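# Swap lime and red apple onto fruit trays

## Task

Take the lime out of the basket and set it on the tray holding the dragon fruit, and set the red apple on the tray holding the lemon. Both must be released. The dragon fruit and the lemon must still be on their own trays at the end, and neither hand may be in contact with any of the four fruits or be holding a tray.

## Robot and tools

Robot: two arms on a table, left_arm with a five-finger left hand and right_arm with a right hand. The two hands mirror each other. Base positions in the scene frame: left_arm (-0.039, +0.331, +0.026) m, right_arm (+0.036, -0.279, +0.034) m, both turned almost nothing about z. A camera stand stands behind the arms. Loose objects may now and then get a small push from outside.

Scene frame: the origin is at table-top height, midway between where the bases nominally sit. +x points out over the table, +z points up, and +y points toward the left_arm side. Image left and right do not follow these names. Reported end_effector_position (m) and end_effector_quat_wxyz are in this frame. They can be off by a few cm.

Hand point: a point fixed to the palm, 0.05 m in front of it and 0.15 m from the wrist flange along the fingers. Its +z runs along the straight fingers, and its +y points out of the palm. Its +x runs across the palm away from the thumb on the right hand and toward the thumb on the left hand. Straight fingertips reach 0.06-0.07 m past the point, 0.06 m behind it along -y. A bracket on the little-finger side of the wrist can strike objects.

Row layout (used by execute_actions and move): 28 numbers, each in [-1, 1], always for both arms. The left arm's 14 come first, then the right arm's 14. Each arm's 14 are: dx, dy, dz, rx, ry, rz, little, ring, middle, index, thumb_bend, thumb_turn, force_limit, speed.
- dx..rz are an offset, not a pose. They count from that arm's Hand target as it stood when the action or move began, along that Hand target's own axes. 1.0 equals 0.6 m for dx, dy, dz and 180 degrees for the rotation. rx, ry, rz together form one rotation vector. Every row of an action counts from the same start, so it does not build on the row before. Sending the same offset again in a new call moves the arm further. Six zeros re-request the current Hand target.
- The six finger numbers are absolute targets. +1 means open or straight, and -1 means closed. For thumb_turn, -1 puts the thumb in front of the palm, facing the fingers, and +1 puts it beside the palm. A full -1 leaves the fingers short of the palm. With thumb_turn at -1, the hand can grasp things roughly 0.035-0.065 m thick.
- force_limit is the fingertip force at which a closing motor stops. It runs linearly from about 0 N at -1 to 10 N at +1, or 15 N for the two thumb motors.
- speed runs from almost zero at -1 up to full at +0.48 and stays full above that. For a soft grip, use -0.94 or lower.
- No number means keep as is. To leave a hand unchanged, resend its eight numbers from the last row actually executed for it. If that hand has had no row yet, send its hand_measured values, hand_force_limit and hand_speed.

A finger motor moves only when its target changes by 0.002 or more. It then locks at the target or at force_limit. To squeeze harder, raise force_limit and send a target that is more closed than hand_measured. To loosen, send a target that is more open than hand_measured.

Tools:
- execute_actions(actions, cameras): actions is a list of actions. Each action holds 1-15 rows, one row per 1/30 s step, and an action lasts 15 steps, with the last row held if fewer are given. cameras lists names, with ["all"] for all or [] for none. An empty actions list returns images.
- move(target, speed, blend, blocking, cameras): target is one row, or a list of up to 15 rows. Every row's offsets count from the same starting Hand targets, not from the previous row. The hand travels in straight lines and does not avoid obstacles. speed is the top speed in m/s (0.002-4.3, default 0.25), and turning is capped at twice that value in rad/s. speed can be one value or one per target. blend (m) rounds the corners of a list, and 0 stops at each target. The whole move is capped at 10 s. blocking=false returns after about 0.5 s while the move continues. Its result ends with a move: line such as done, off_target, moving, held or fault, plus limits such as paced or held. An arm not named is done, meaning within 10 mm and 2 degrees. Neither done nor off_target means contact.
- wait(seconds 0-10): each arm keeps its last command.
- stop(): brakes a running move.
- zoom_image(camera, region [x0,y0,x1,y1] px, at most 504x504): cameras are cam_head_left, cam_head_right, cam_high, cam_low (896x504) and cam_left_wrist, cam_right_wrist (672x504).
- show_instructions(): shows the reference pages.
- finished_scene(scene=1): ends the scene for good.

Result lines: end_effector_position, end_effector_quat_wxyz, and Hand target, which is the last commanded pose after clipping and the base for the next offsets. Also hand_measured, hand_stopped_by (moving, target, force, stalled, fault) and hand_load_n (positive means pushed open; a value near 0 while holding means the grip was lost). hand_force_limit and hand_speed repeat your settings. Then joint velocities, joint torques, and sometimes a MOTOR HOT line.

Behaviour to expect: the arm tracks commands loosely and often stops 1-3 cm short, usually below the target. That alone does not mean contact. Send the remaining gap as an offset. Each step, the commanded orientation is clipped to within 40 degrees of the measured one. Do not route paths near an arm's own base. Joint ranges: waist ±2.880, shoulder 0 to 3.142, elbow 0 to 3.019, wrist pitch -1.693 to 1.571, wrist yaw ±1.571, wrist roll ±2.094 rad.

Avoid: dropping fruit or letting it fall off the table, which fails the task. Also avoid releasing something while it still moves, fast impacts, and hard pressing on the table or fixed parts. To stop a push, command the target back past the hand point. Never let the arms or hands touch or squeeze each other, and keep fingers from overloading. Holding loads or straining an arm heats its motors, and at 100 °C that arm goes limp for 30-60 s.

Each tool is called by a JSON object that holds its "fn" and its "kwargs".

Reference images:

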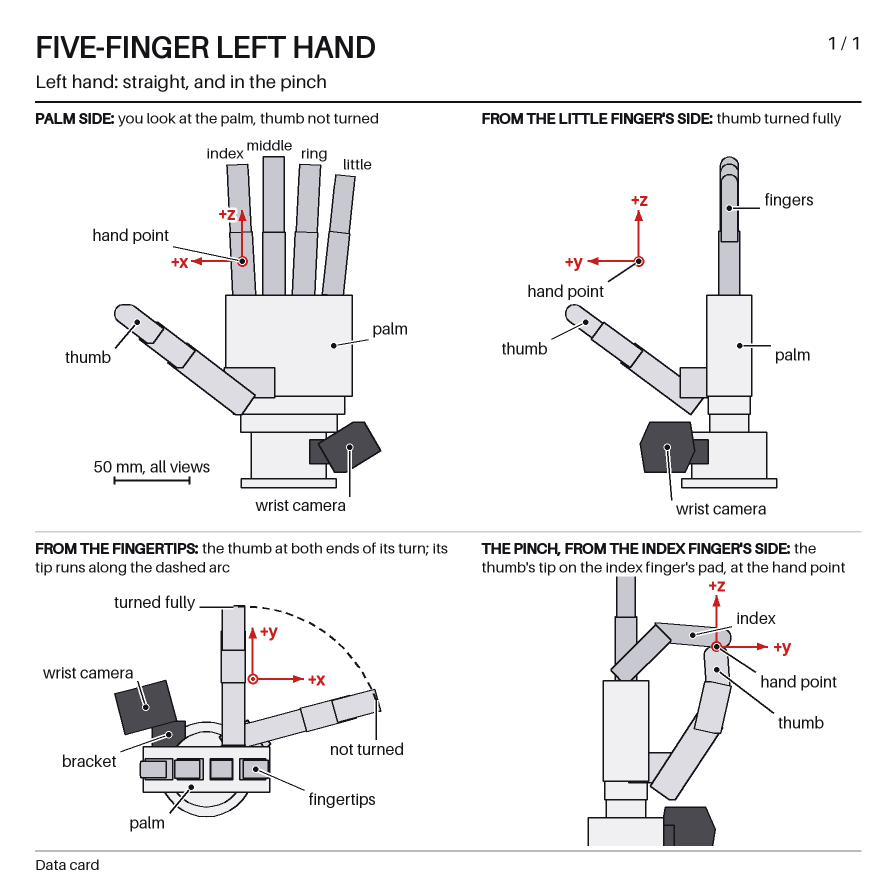

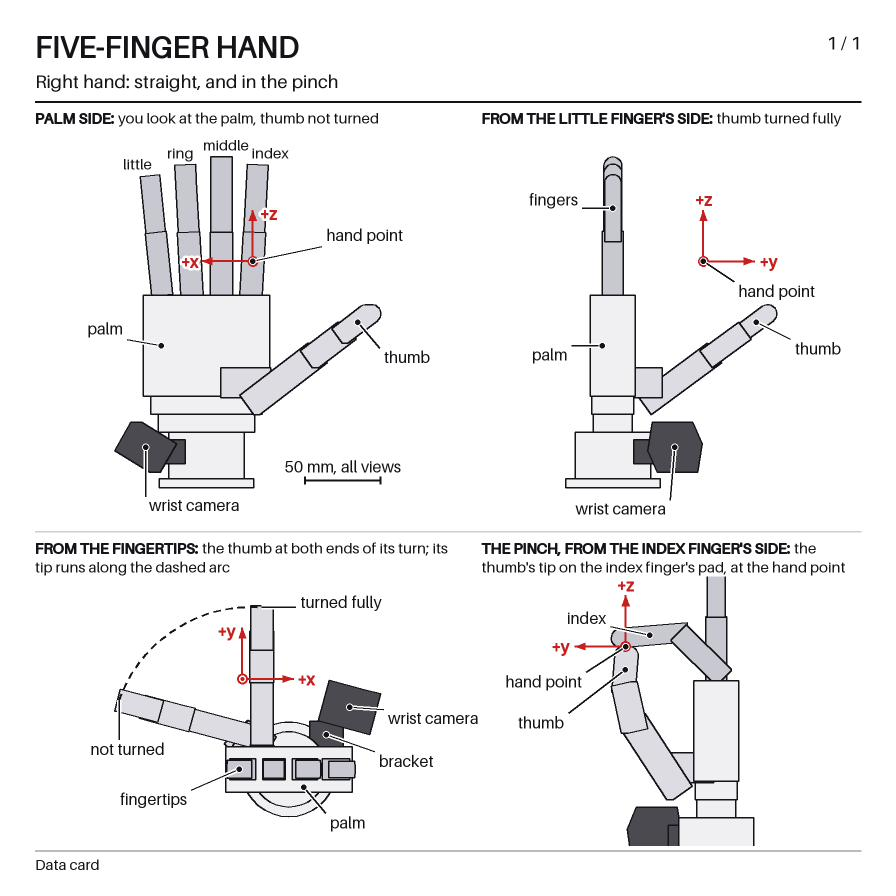

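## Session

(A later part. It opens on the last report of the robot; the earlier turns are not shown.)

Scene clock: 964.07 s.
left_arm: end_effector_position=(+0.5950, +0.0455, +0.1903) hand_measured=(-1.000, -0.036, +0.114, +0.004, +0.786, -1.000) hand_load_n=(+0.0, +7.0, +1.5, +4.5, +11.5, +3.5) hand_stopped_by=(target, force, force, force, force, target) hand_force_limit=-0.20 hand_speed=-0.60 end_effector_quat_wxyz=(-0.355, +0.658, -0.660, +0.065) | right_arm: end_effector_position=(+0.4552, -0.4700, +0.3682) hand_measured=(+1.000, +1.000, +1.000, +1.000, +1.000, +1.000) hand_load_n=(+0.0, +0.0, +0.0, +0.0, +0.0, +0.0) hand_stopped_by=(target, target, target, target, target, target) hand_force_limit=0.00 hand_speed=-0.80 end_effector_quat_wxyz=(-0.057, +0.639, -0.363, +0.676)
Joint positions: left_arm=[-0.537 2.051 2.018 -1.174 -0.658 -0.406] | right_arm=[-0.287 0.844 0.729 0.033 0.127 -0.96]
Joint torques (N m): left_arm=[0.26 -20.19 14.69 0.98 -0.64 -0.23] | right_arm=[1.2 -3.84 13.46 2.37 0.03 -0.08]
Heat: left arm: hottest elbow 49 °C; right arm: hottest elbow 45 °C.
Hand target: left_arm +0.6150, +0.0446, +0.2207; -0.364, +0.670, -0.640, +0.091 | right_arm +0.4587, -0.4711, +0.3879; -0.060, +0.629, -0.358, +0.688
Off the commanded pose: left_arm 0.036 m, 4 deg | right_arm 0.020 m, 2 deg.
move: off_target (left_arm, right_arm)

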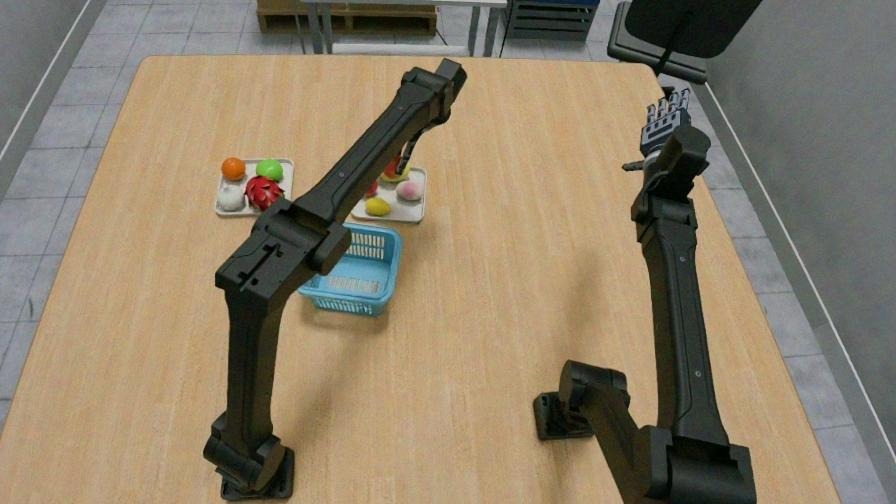

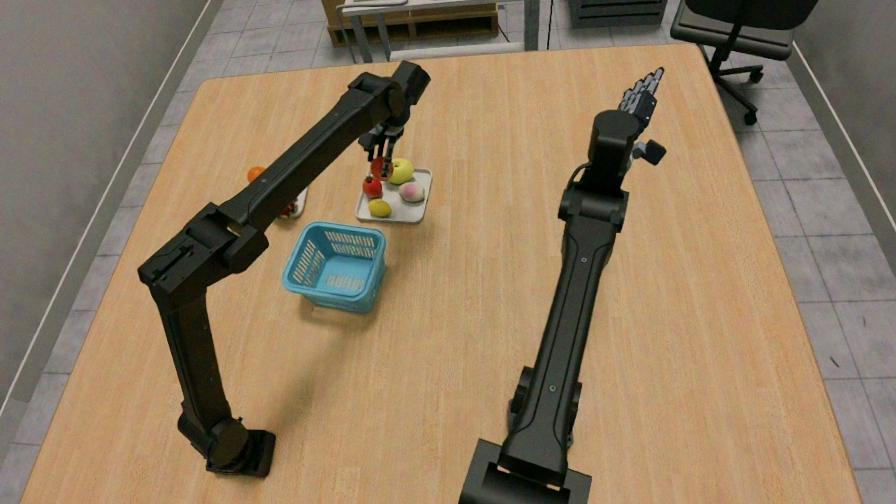

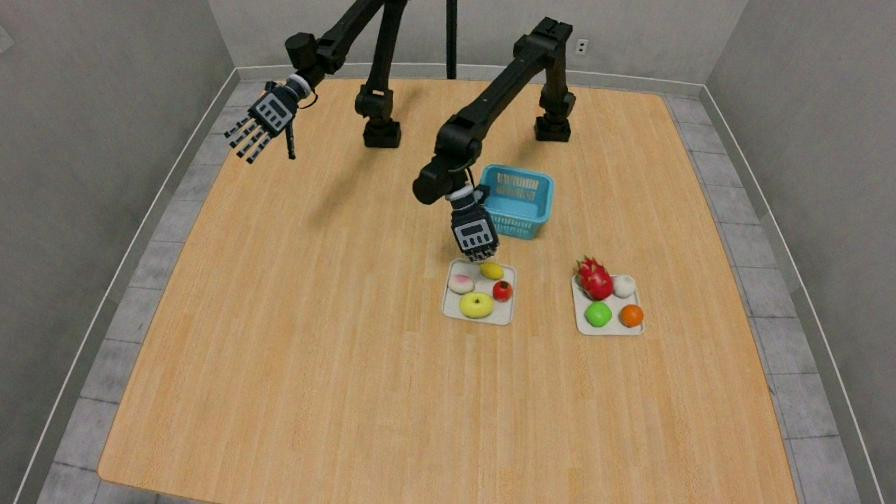

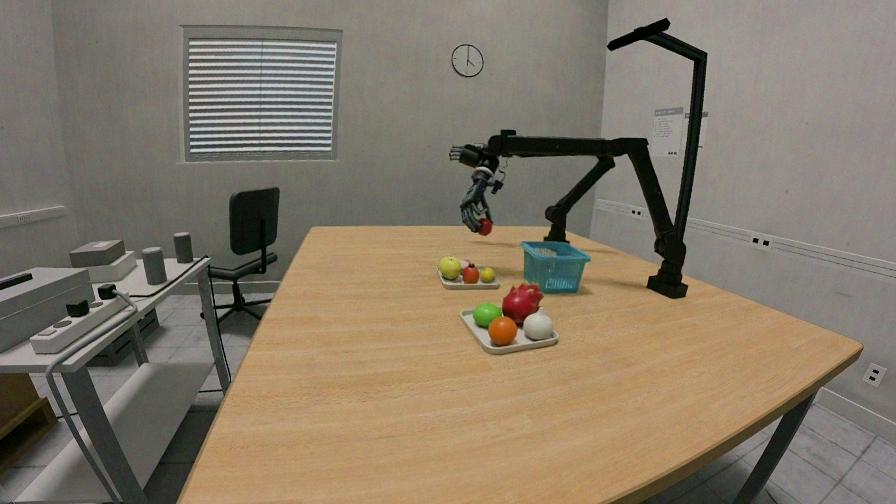

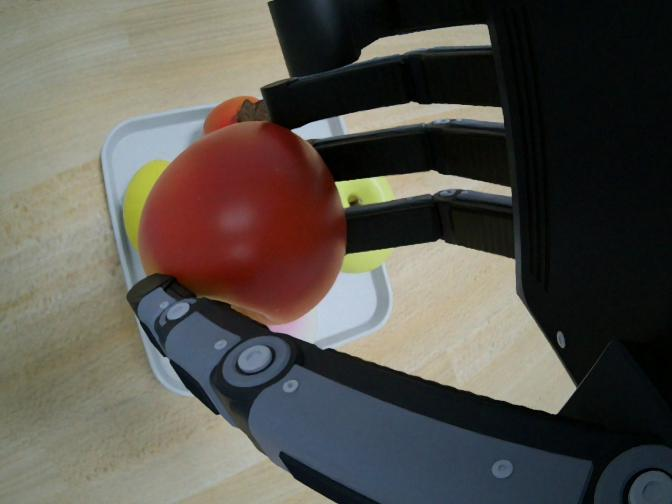

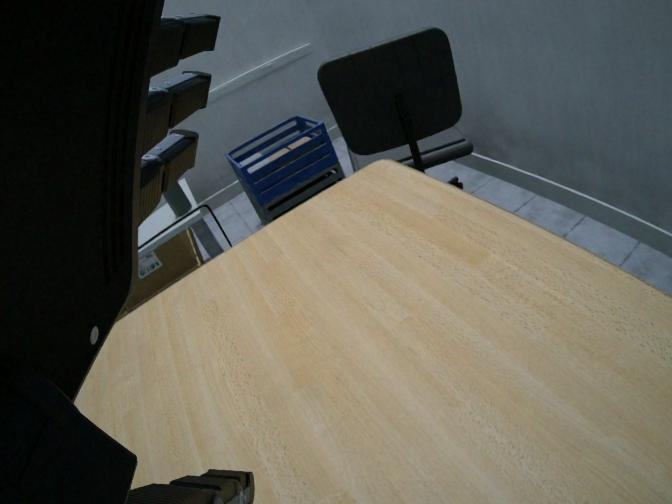

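{"fn": "move", "kwargs": {"target": [0.0442,0.0955,0.1135,-0.038,-0.0672,-0.08,-1,-1,-0.6,-0.6,-0.6,-1,-0.2,-0.6, 0,0,0,0,0,0,1,1,1,1,1,1,0,-0.8], "speed": 0.12, "cameras": ["all"]}}

{"fn": "zoom_image", "kwargs": {"camera": "cam_head_right", "region": [320, 90, 470, 240]}}

{"fn": "zoom_image", "kwargs": {"camera": "cam_low", "region": [400, 200, 540, 310]}}

{"fn": "zoom_image", "kwargs": {"camera": "cam_high", "region": [420, 220, 560, 340]}}

Scene clock: 1020.23 s.
left_arm: end_effector_position=(+0.5944, +0.0552, +0.1054) hand_measured=(-1.000, -0.036, +0.114, +0.004, +0.786, -1.000) hand_load_n=(+0.0, +7.0, +1.0, +5.0, +11.5, +3.5) hand_stopped_by=(target, force, force, force, force, target) hand_force_limit=-0.20 hand_speed=-0.60 end_effector_quat_wxyz=(-0.371, +0.762, -0.531, +0.002) | right_arm: end_effector_position=(+0.4552, -0.4700, +0.3682) hand_measured=(+1.000, +1.000, +1.000, +1.000, +1.000, +1.000) hand_load_n=(+0.0, -0.5, +0.0, +0.0, +0.0, +0.0) hand_stopped_by=(target, target, target, target, target, target) hand_force_limit=0.00 hand_speed=-0.80 end_effector_quat_wxyz=(-0.057, +0.639, -0.363, +0.676)
Joint positions: left_arm=[-0.537 2.214 2.077 -1.358 -0.757 -0.858] | right_arm=[-0.287 0.844 0.729 0.033 0.127 -0.96]
Joint torques (N m): left_arm=[-0.15 -21.36 13.9 0.03 -0.7 -0.16] | right_arm=[1.2 -3.9 13.53 2.35 0.07 -0.04]
Heat: left arm: hottest elbow 47 °C; right arm: hottest elbow 45 °C.
Hand target: left_arm +0.6139, +0.0502, +0.1281; -0.374, +0.771, -0.514, +0.027 | right_arm +0.4587, -0.4711, +0.3879; -0.060, +0.629, -0.358, +0.688
Off the commanded pose: left_arm 0.030 m, 4 deg | right_arm 0.020 m, 2 deg.
move: off_target (left_arm, right_arm)

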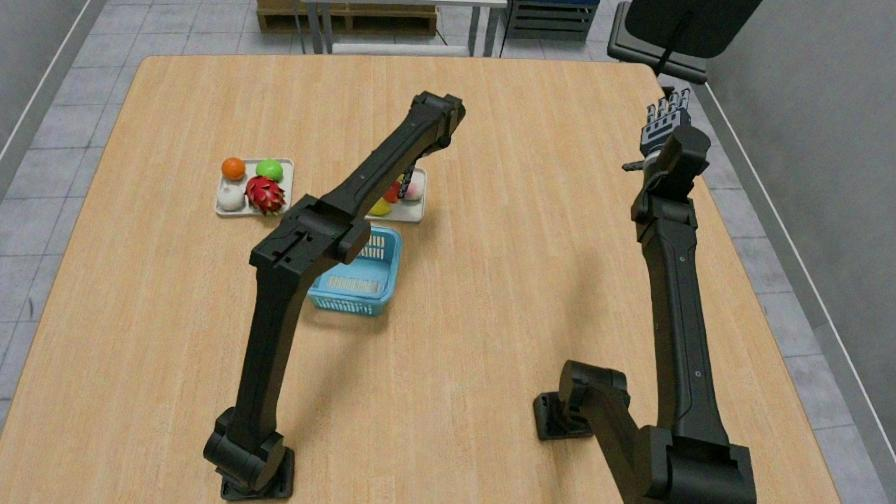

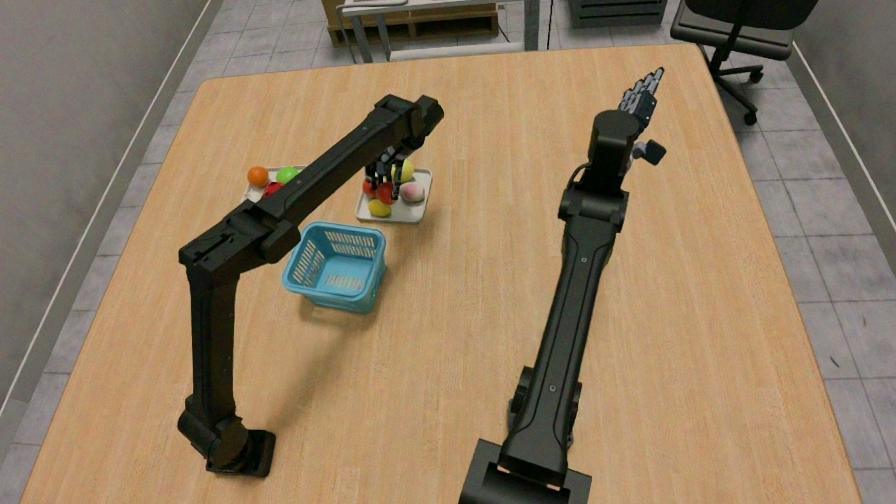

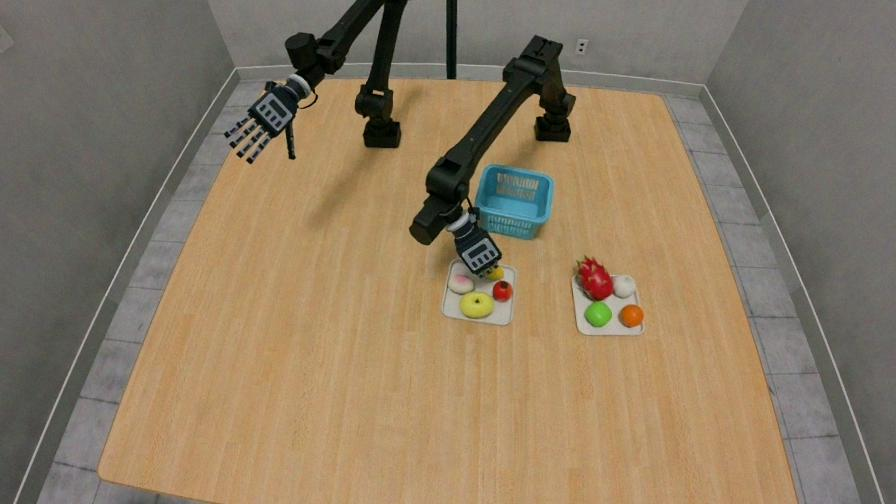

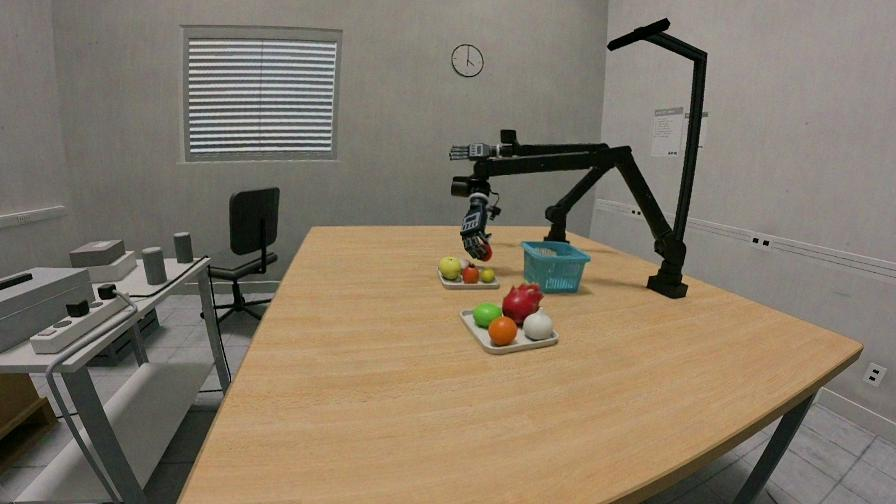

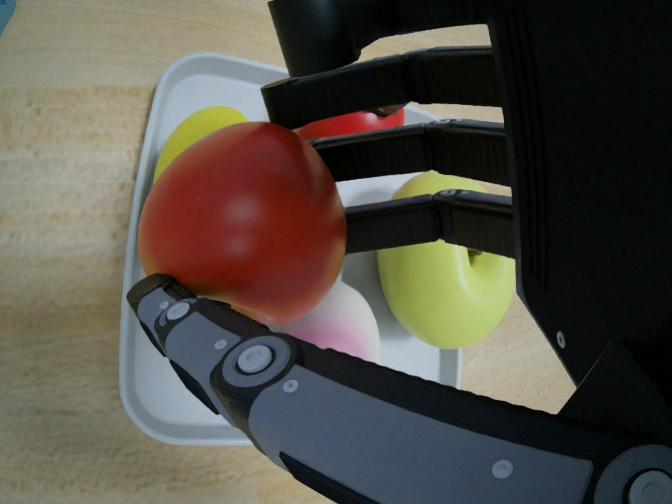

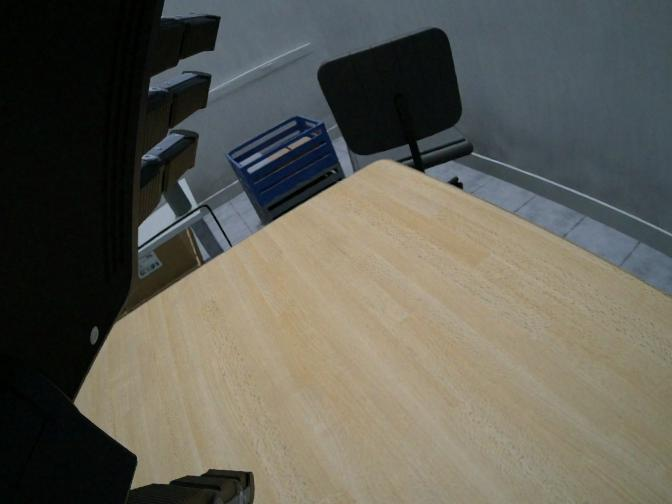

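Scaled by 3.360.

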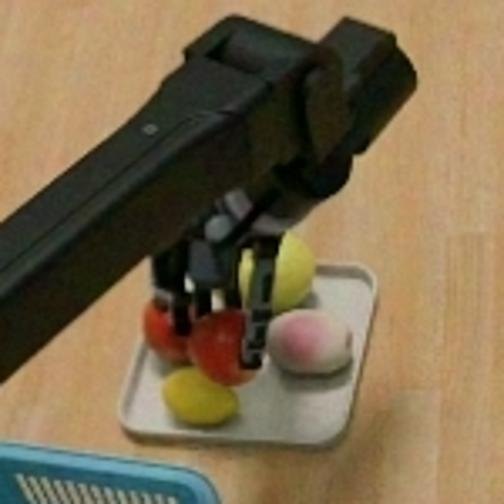

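Scaled by 3.600.

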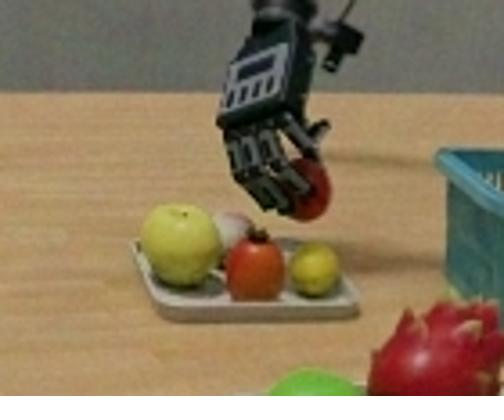

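Scaled by 3.600.

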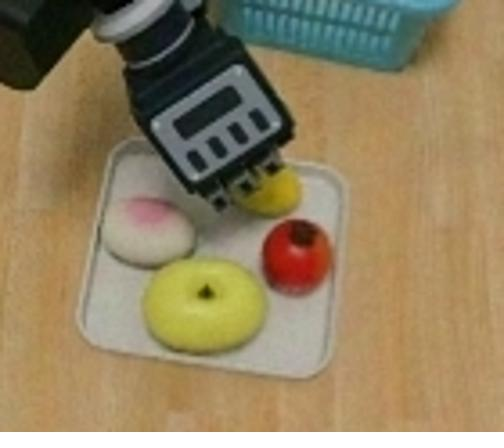

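{"fn": "move", "kwargs": {"target": [0.0485,0.0287,0.0455,0,0,0,-1,-1,-0.6,-0.6,-0.6,-1,-0.2,-0.6, 0,0,0,0,0,0,1,1,1,1,1,1,0,-0.8], "speed": 0.08, "cameras": ["all"]}}

{"fn": "zoom_image", "kwargs": {"camera": "cam_head_right", "region": [320, 90, 470, 240]}}

{"fn": "zoom_image", "kwargs": {"camera": "cam_low", "region": [400, 200, 540, 310]}}

{"fn": "zoom_image", "kwargs": {"camera": "cam_high", "region": [420, 220, 560, 340]}}

Scene clock: 1062.63 s.
left_arm: end_effector_position=(+0.6027, +0.0503, +0.0636) hand_measured=(-1.000, -0.036, +0.114, +0.004, +0.786, -1.000) hand_load_n=(+0.0, +7.0, +1.0, +4.5, +11.5, +3.5) hand_stopped_by=(target, force, force, force, force, target) hand_force_limit=-0.20 hand_speed=-0.60 end_effector_quat_wxyz=(-0.370, +0.762, -0.532, -0.009) | right_arm: end_effector_position=(+0.4552, -0.4700, +0.3682) hand_measured=(+1.000, +1.000, +1.000, +1.000, +1.000, +1.000) hand_load_n=(+0.0, +0.0, +0.0, +0.0, +0.0, +0.0) hand_stopped_by=(target, target, target, target, target, target) hand_force_limit=0.00 hand_speed=-0.80 end_effector_quat_wxyz=(-0.057, +0.639, -0.363, +0.676)
Joint positions: left_arm=[-0.537 2.291 2.103 -1.334 -0.757 -0.868] | right_arm=[-0.287 0.844 0.729 0.033 0.127 -0.96]
Joint torques (N m): left_arm=[-0.5 -22.48 13.78 0.91 -0.69 -0.19] | right_arm=[1.38 -3.9 13.67 2.39 0.04 -0.05]
Heat: left arm: hottest elbow 49 °C; right arm: hottest elbow 45 °C.
Hand target: left_arm +0.6259, +0.0382, +0.0882; -0.374, +0.771, -0.514, +0.027 | right_arm +0.4587, -0.4711, +0.3879; -0.060, +0.629, -0.358, +0.688
Off the commanded pose: left_arm 0.036 m, 5 deg | right_arm 0.020 m, 2 deg.
move: off_target (left_arm, right_arm)

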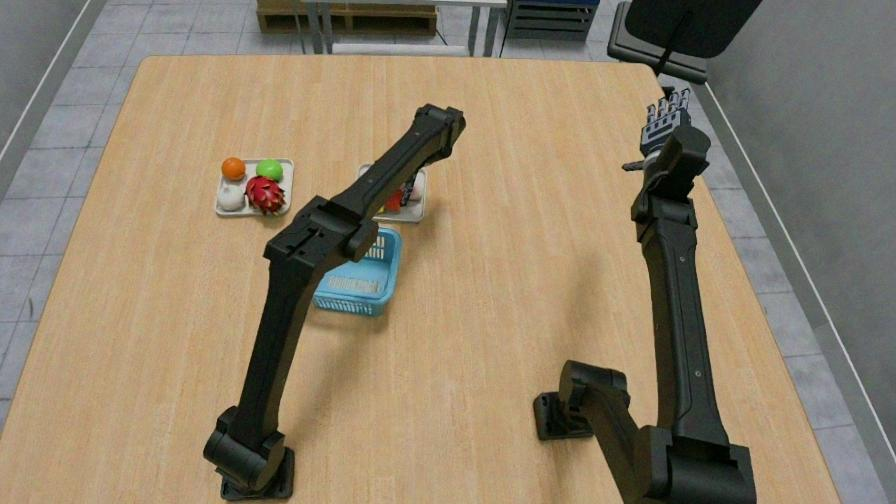

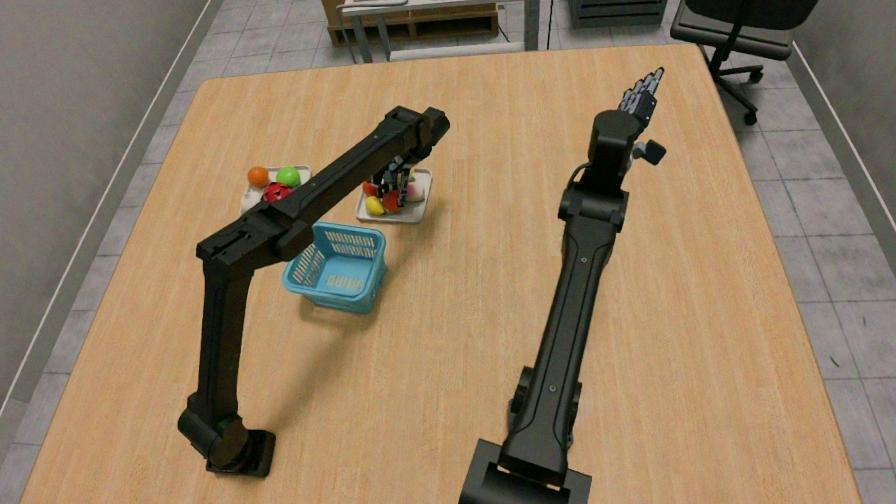

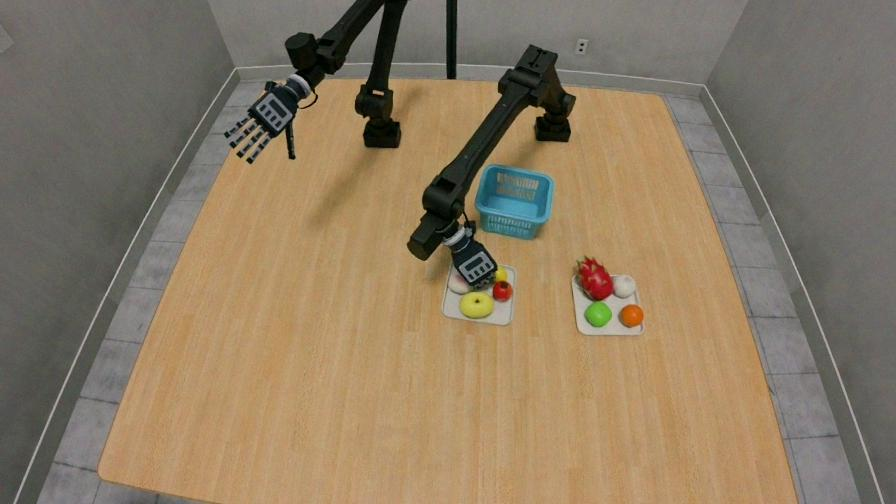

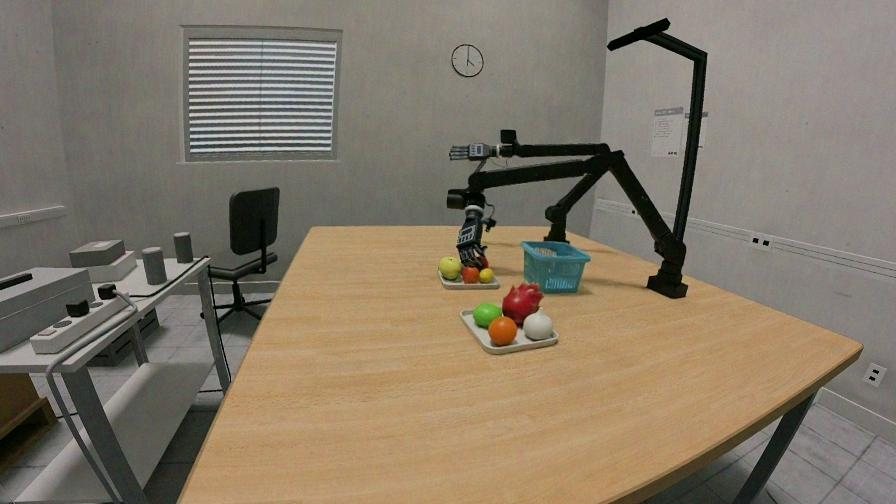

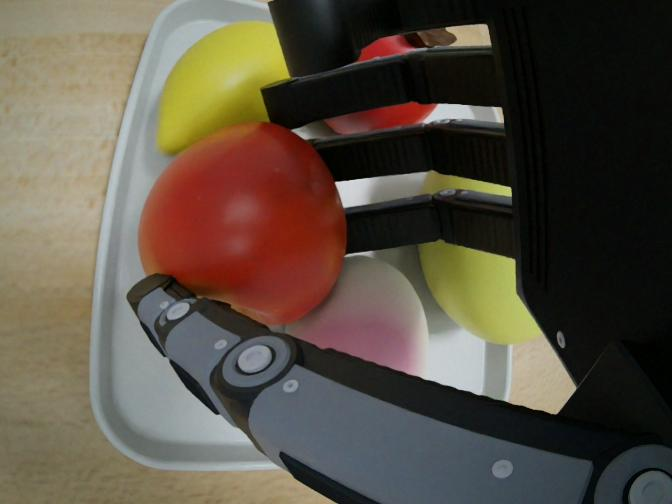

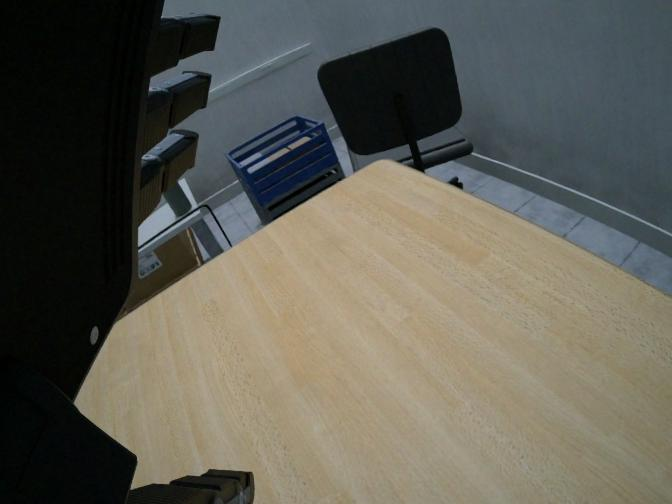

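Scaled by 3.360.

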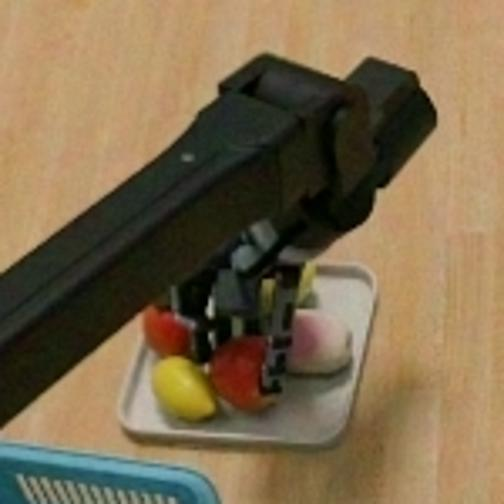

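Scaled by 3.600.

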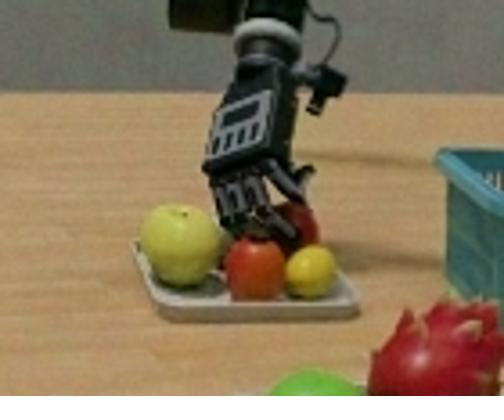

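Scaled by 3.600.

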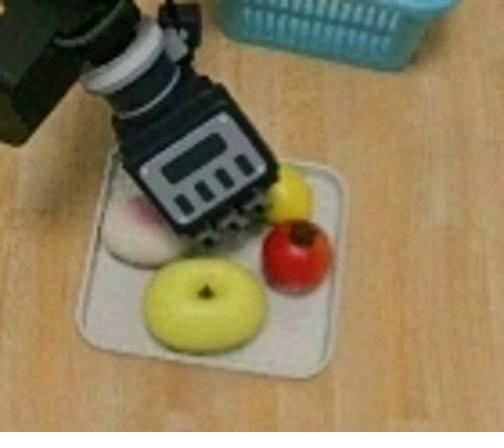

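{"fn": "move", "kwargs": {"target": [0.0232,0.0083,0.0285,0,0,0,-1,-1,-0.6,-0.6,-0.6,-1,-0.2,-0.6, 0,0,0,0,0,0,1,1,1,1,1,1,0,-0.8], "speed": 0.05, "cameras": ["cam_head_right","cam_low","cam_high","cam_left_wrist"]}}

{"fn": "zoom_image", "kwargs": {"camera": "cam_head_right", "region": [320, 90, 470, 240]}}

{"fn": "zoom_image", "kwargs": {"camera": "cam_low", "region": [400, 200, 540, 310]}}

Scene clock: 1076.17 s.
left_arm: end_effector_position=(+0.6134, +0.0450, +0.0528) hand_measured=(-1.000, -0.036, +0.114, +0.004, +0.786, -1.000) hand_load_n=(+0.0, +7.5, +1.5, +4.5, +11.5, +3.0) hand_stopped_by=(target, force, force, force, force, target) hand_force_limit=-0.20 hand_speed=-0.60 end_effector_quat_wxyz=(-0.373, +0.762, -0.529, -0.003) | right_arm: end_effector_position=(+0.4552, -0.4700, +0.3682) hand_measured=(+1.000, +1.000, +1.000, +1.000, +1.000, +1.000) hand_load_n=(+0.0, +0.0, +0.0, +0.0, +0.0, +0.0) hand_stopped_by=(target, target, target, target, target, target) hand_force_limit=0.00 hand_speed=-0.80 end_effector_quat_wxyz=(-0.057, +0.639, -0.363, +0.676)
Joint positions: left_arm=[-0.537 2.327 2.137 -1.319 -0.762 -0.868] | right_arm=[-0.287 0.844 0.729 0.033 0.127 -0.96]
Joint torques (N m): left_arm=[-0.38 -21.83 13.59 1.2 -0.53 -0.13] | right_arm=[1.38 -4.07 13.55 2.21 0.03 -0.09]
Heat: left arm: hottest elbow 47 °C; right arm: hottest elbow 45 °C.
Hand target: left_arm +0.6358, +0.0352, +0.0679; -0.374, +0.771, -0.514, +0.027 | right_arm +0.4587, -0.4711, +0.3879; -0.060, +0.629, -0.358, +0.688
Off the commanded pose: left_arm 0.029 m, 4 deg | right_arm 0.020 m, 2 deg.
move: off_target (left_arm, right_arm)
Images, in order (width x height): cam_head_right 896x504, cam_high 896x504, cam_low 896x504, cam_left_wrist 672x504.

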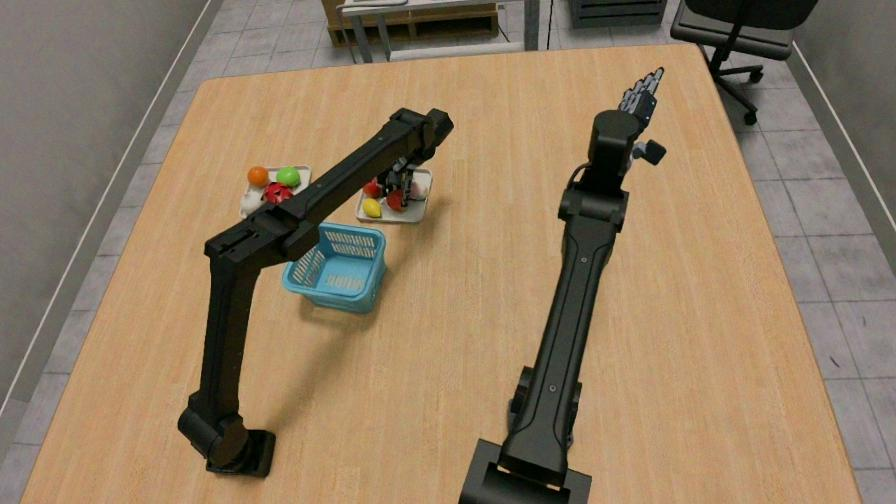

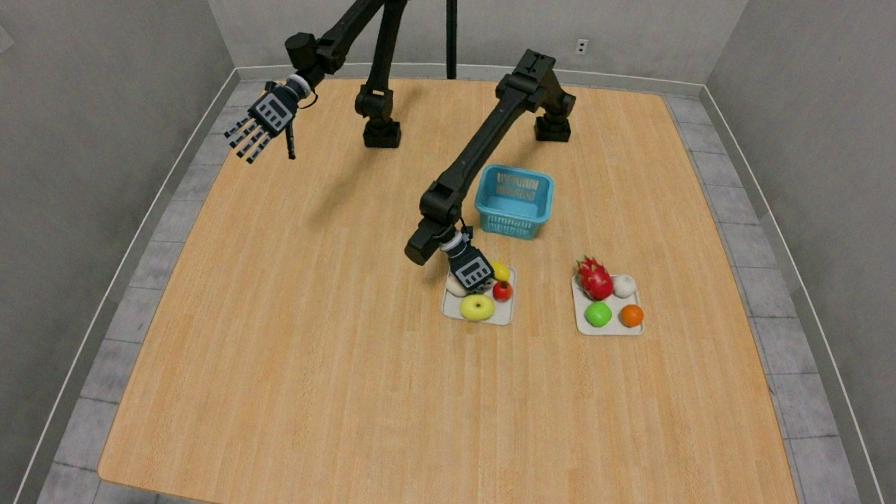

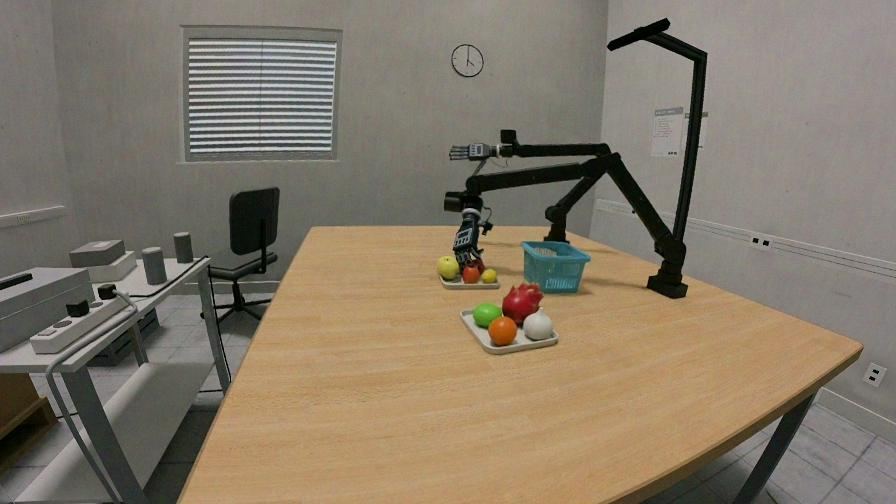

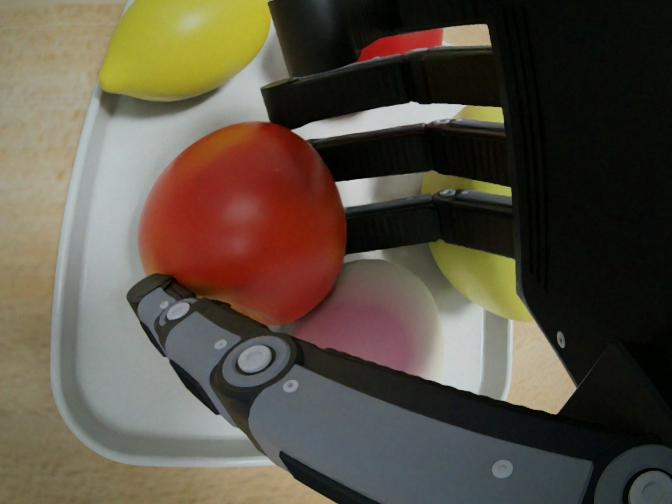

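Scaled by 3.360.

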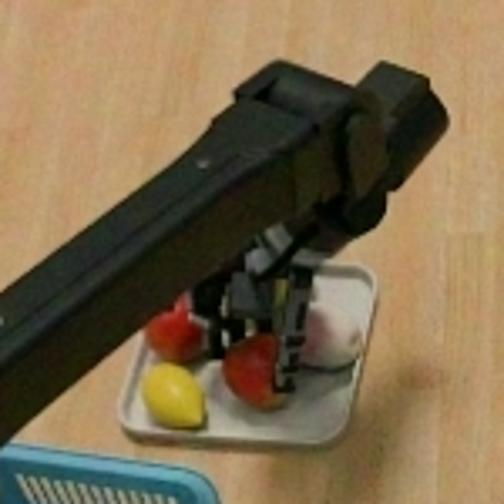

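Scaled by 3.600.

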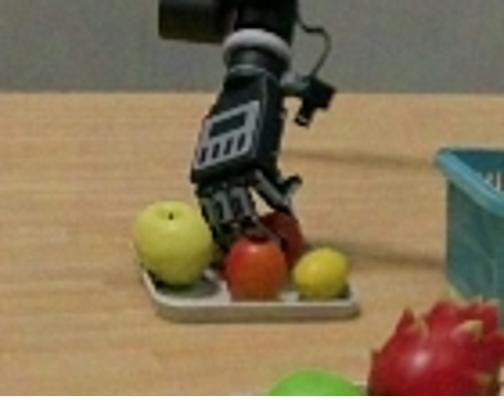

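{"fn": "move", "kwargs": {"target": [0.0075,0.0187,0.0178,0,0,0,-1,-1,-0.6,-0.6,-0.6,-1,-0.2,-0.6, 0,0,0,0,0,0,1,1,1,1,1,1,0,-0.8], "speed": 0.05, "cameras": ["cam_head_right","cam_low","cam_high","cam_left_wrist"]}}

{"fn": "zoom_image", "kwargs": {"camera": "cam_head_right", "region": [320, 90, 470, 240]}}

{"fn": "zoom_image", "kwargs": {"camera": "cam_low", "region": [400, 200, 540, 310]}}

Scene clock: 1092.30 s.
left_arm: end_effector_position=(+0.6187, +0.0420, +0.0529) hand_measured=(-1.000, -0.036, +0.114, +0.004, +0.786, -1.000) hand_load_n=(+0.0, +4.5, +1.5, +4.5, +11.0, +0.5) hand_stopped_by=(target, force, force, force, force, target) hand_force_limit=-0.20 hand_speed=-0.60 end_effector_quat_wxyz=(-0.374, +0.765, -0.525, +0.008) | right_arm: end_effector_position=(+0.4552, -0.4700, +0.3682) hand_measured=(+1.000, +1.000, +1.000, +1.000, +1.000, +1.000) hand_load_n=(+0.0, +0.0, +0.0, +0.0, +0.0, +0.0) hand_stopped_by=(target, target, target, target, target, target) hand_force_limit=0.00 hand_speed=-0.80 end_effector_quat_wxyz=(-0.057, +0.639, -0.363, +0.676)
Joint positions: left_arm=[-0.537 2.327 2.137 -1.296 -0.763 -0.868] | right_arm=[-0.287 0.844 0.729 0.033 0.127 -0.96]
Joint torques (N m): left_arm=[-0.44 -21.13 11.4 1.55 -0.51 -0.17] | right_arm=[0.79 -3.84 13.68 2.35 0.07 -0.03]
Heat: left arm: hottest elbow 45 °C; right arm: hottest elbow 45 °C.
Hand target: left_arm +0.6338, +0.0353, +0.0519; -0.374, +0.771, -0.514, +0.027 | right_arm +0.4587, -0.4711, +0.3879; -0.060, +0.629, -0.358, +0.688
Off the commanded pose: left_arm 0.017 m, 3 deg | right_arm 0.020 m, 2 deg.
move: off_target (left_arm, right_arm)
Images, in order (width x height): cam_head_right 896x504, cam_high 896x504, cam_low 896x504, cam_left_wrist 672x504.

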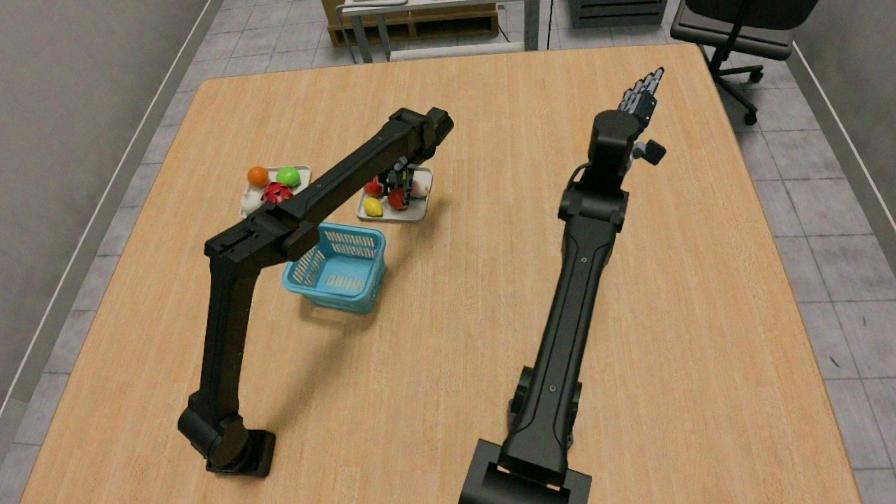

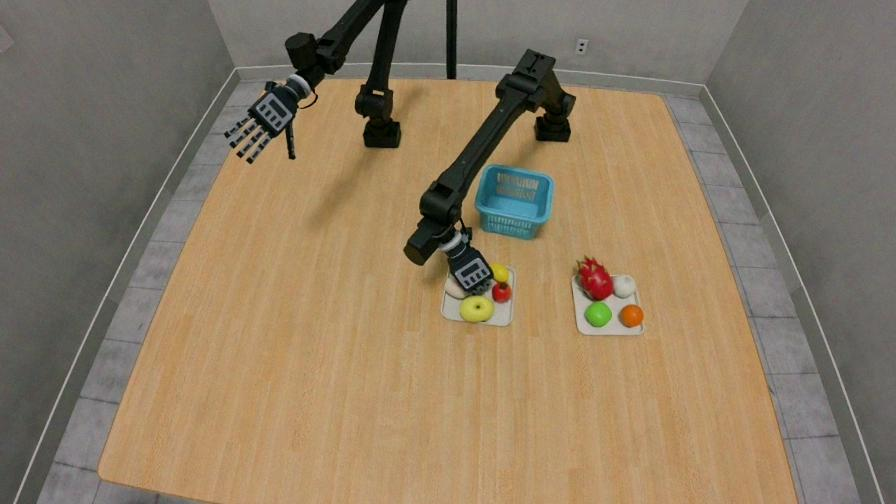

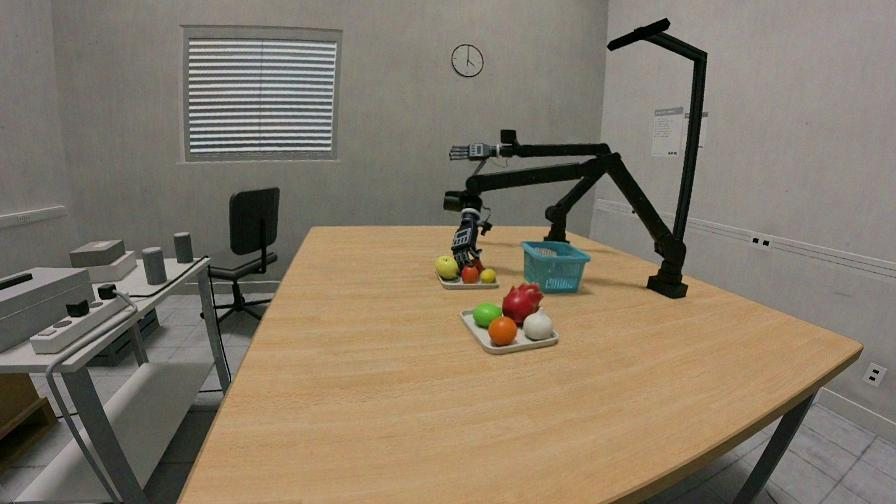

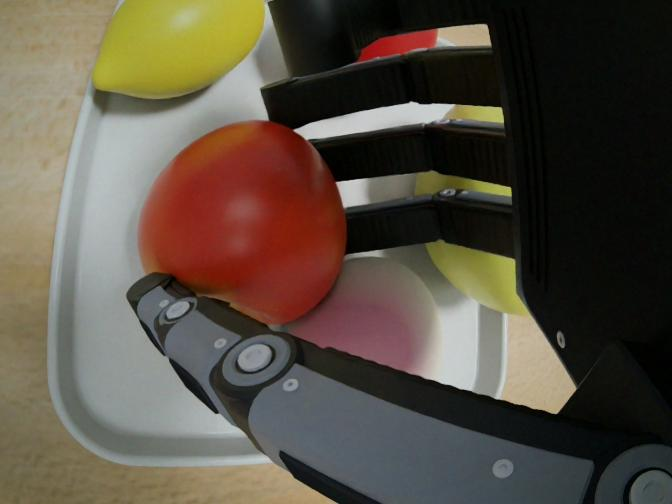

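Scaled by 3.360.

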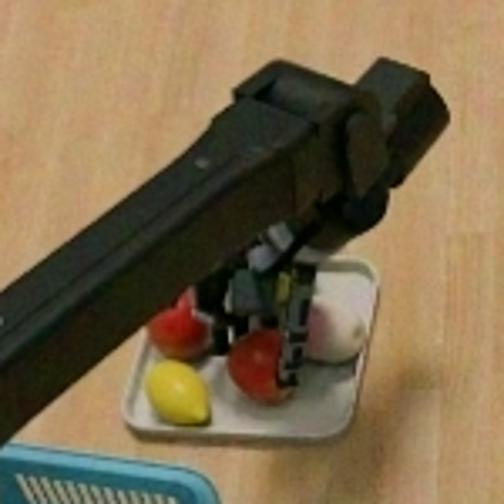

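Scaled by 3.600.

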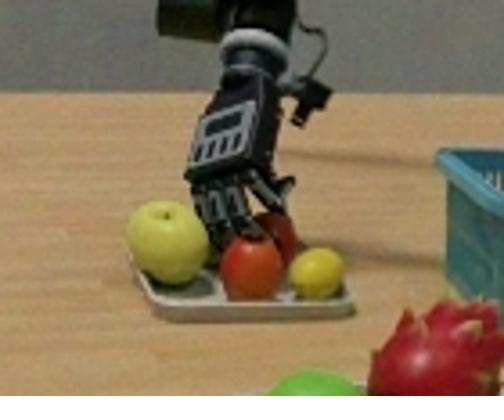

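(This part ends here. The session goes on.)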